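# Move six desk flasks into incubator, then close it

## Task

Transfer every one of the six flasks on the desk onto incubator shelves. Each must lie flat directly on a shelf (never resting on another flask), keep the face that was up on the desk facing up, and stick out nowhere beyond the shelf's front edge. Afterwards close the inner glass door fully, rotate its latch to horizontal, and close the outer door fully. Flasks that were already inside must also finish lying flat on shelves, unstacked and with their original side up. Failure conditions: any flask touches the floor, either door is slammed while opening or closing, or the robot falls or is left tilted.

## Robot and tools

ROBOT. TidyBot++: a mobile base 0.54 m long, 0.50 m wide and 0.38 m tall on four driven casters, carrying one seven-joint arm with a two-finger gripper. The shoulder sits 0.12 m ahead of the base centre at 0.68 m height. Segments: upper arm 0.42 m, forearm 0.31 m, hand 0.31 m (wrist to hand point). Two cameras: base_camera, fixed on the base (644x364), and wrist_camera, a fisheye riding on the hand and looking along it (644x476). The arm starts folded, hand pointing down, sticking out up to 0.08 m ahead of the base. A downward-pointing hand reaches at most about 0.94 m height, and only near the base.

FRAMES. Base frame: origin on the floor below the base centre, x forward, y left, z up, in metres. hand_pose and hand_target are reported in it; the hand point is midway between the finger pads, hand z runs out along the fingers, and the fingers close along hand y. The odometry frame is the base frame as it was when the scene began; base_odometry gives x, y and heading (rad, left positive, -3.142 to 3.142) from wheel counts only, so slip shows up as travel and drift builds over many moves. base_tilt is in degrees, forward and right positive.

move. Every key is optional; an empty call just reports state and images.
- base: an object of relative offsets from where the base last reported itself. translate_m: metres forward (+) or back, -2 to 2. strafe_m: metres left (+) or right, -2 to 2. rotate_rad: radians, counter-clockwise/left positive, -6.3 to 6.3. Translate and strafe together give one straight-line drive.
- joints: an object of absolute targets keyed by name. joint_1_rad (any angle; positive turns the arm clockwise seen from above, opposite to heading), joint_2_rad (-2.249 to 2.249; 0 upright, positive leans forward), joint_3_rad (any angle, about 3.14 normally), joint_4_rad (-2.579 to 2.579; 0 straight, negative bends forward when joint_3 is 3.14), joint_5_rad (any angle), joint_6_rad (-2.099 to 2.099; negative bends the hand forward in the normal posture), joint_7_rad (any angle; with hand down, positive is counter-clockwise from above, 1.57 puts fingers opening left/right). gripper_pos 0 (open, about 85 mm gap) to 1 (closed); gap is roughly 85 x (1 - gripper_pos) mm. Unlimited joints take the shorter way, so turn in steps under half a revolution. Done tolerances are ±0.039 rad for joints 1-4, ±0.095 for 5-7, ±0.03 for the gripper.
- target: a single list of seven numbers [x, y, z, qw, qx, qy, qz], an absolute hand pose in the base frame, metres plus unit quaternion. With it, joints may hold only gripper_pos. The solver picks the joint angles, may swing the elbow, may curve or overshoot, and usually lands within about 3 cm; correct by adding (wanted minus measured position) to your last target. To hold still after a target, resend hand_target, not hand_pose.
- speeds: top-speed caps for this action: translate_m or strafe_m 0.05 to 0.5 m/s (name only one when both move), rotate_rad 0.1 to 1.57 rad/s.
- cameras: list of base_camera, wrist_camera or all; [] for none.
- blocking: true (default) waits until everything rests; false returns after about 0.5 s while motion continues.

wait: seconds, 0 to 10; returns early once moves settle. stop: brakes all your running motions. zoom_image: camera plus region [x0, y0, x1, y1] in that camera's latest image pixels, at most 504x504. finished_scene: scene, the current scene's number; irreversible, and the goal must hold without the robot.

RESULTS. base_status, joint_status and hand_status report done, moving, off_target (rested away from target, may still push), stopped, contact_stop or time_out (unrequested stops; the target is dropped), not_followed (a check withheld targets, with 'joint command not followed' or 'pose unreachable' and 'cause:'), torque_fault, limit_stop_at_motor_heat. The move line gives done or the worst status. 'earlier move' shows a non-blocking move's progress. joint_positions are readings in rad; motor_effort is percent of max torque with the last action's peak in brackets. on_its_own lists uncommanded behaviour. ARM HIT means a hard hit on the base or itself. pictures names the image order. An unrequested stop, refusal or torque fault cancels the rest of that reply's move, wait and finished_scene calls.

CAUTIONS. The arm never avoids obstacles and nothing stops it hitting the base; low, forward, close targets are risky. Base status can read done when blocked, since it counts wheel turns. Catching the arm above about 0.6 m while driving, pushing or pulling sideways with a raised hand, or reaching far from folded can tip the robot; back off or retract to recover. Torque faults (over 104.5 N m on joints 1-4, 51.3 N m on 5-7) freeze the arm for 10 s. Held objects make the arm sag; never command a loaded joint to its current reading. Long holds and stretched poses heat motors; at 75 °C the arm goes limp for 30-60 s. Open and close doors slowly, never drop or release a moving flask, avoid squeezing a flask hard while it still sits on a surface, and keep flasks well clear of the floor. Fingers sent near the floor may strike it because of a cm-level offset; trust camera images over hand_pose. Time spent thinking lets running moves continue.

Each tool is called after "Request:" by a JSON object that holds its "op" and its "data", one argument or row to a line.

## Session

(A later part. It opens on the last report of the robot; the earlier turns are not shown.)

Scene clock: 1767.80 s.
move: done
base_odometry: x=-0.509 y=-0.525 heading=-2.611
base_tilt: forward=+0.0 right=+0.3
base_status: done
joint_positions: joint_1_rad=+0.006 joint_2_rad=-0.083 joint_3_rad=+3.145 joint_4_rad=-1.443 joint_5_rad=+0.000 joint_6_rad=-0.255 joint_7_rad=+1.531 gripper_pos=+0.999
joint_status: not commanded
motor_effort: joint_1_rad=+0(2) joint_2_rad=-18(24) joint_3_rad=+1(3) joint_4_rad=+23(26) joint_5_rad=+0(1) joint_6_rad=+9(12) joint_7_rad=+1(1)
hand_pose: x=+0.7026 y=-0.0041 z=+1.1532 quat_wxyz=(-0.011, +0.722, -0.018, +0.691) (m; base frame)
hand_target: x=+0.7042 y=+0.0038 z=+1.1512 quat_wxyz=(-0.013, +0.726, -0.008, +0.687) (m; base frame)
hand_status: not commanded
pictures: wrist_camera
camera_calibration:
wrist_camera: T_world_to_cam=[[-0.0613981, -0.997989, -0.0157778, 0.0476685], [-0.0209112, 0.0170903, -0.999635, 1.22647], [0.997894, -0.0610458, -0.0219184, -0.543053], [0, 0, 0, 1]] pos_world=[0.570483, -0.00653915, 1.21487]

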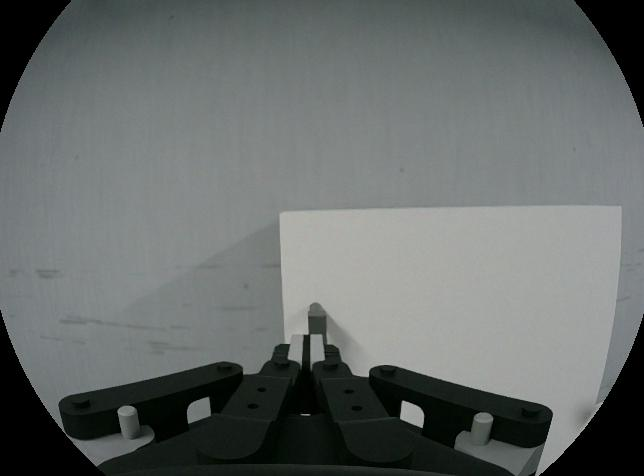

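Request:
{"op": "move", "data": {
  "base": {"strafe_m": 0.45},
  "speeds": {"strafe_m": 0.35},
  "cameras": ["all"]
}}

Scene clock: 1771.67 s.
move: done
base_odometry: x=-0.282 y=-0.913 heading=-2.611
base_tilt: forward=+0.0 right=+0.3
base_status: done
joint_positions: joint_1_rad=+0.005 joint_2_rad=-0.083 joint_3_rad=+3.143 joint_4_rad=-1.443 joint_5_rad=+0.000 joint_6_rad=-0.255 joint_7_rad=+1.531 gripper_pos=+0.999
joint_status: not commanded
motor_effort: joint_1_rad=-1(4) joint_2_rad=-18(19) joint_3_rad=+1(4) joint_4_rad=+23(24) joint_5_rad=+0(1) joint_6_rad=+9(10) joint_7_rad=+1(1)
hand_pose: x=+0.7027 y=-0.0026 z=+1.1530 quat_wxyz=(-0.012, +0.722, -0.017, +0.691) (m; base frame)
hand_target: x=+0.7042 y=+0.0038 z=+1.1512 quat_wxyz=(-0.013, +0.726, -0.008, +0.687) (m; base frame)
hand_status: not commanded
pictures: base_camera, wrist_camera
camera_calibration:
wrist_camera: T_world_to_cam=[[-0.0590023, -0.998136, -0.015587, 0.0472721], [-0.0211603, 0.0168612, -0.999634, 1.22649], [0.998034, -0.0586508, -0.0221157, -0.542911], [0, 0, 0, 1]] pos_world=[0.570585, -0.00533822, 1.21477]

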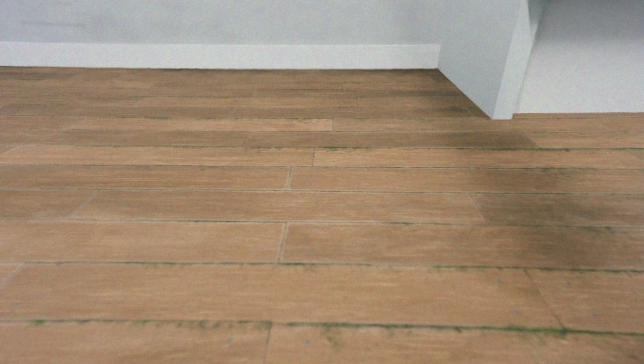

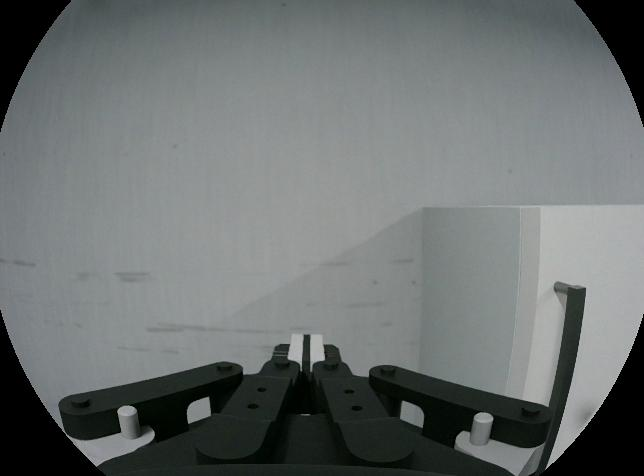

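Request:
{"op": "zoom_image", "data": {
  "camera": "wrist_camera",
  "region": [480, 190, 580, 290]
}}

Request:
{"op": "zoom_image", "data": {
  "camera": "wrist_camera",
  "region": [480, 290, 580, 390]
}}

Scaled by 5.040.

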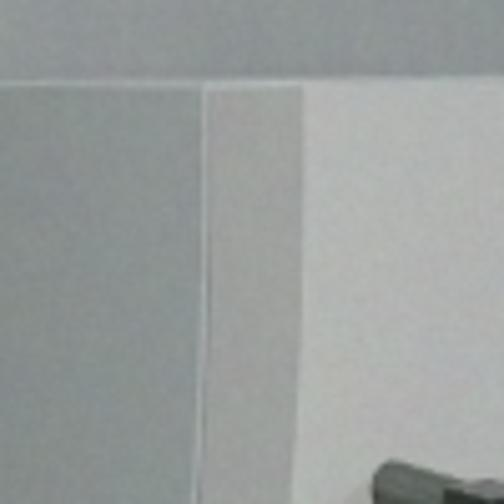

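Scaled by 5.040.

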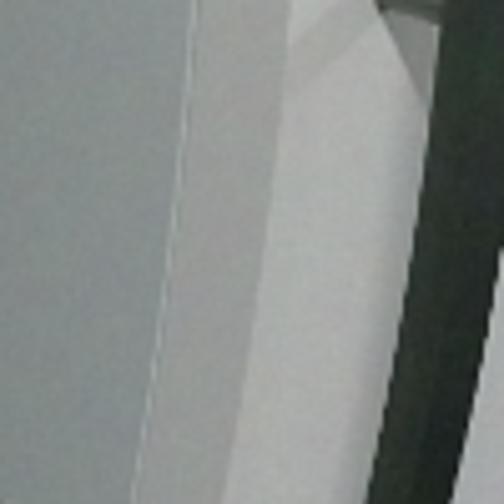

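Request:
{"op": "finished_scene", "data": {
  "scene": 2
}}

The scene is finished: the task was done.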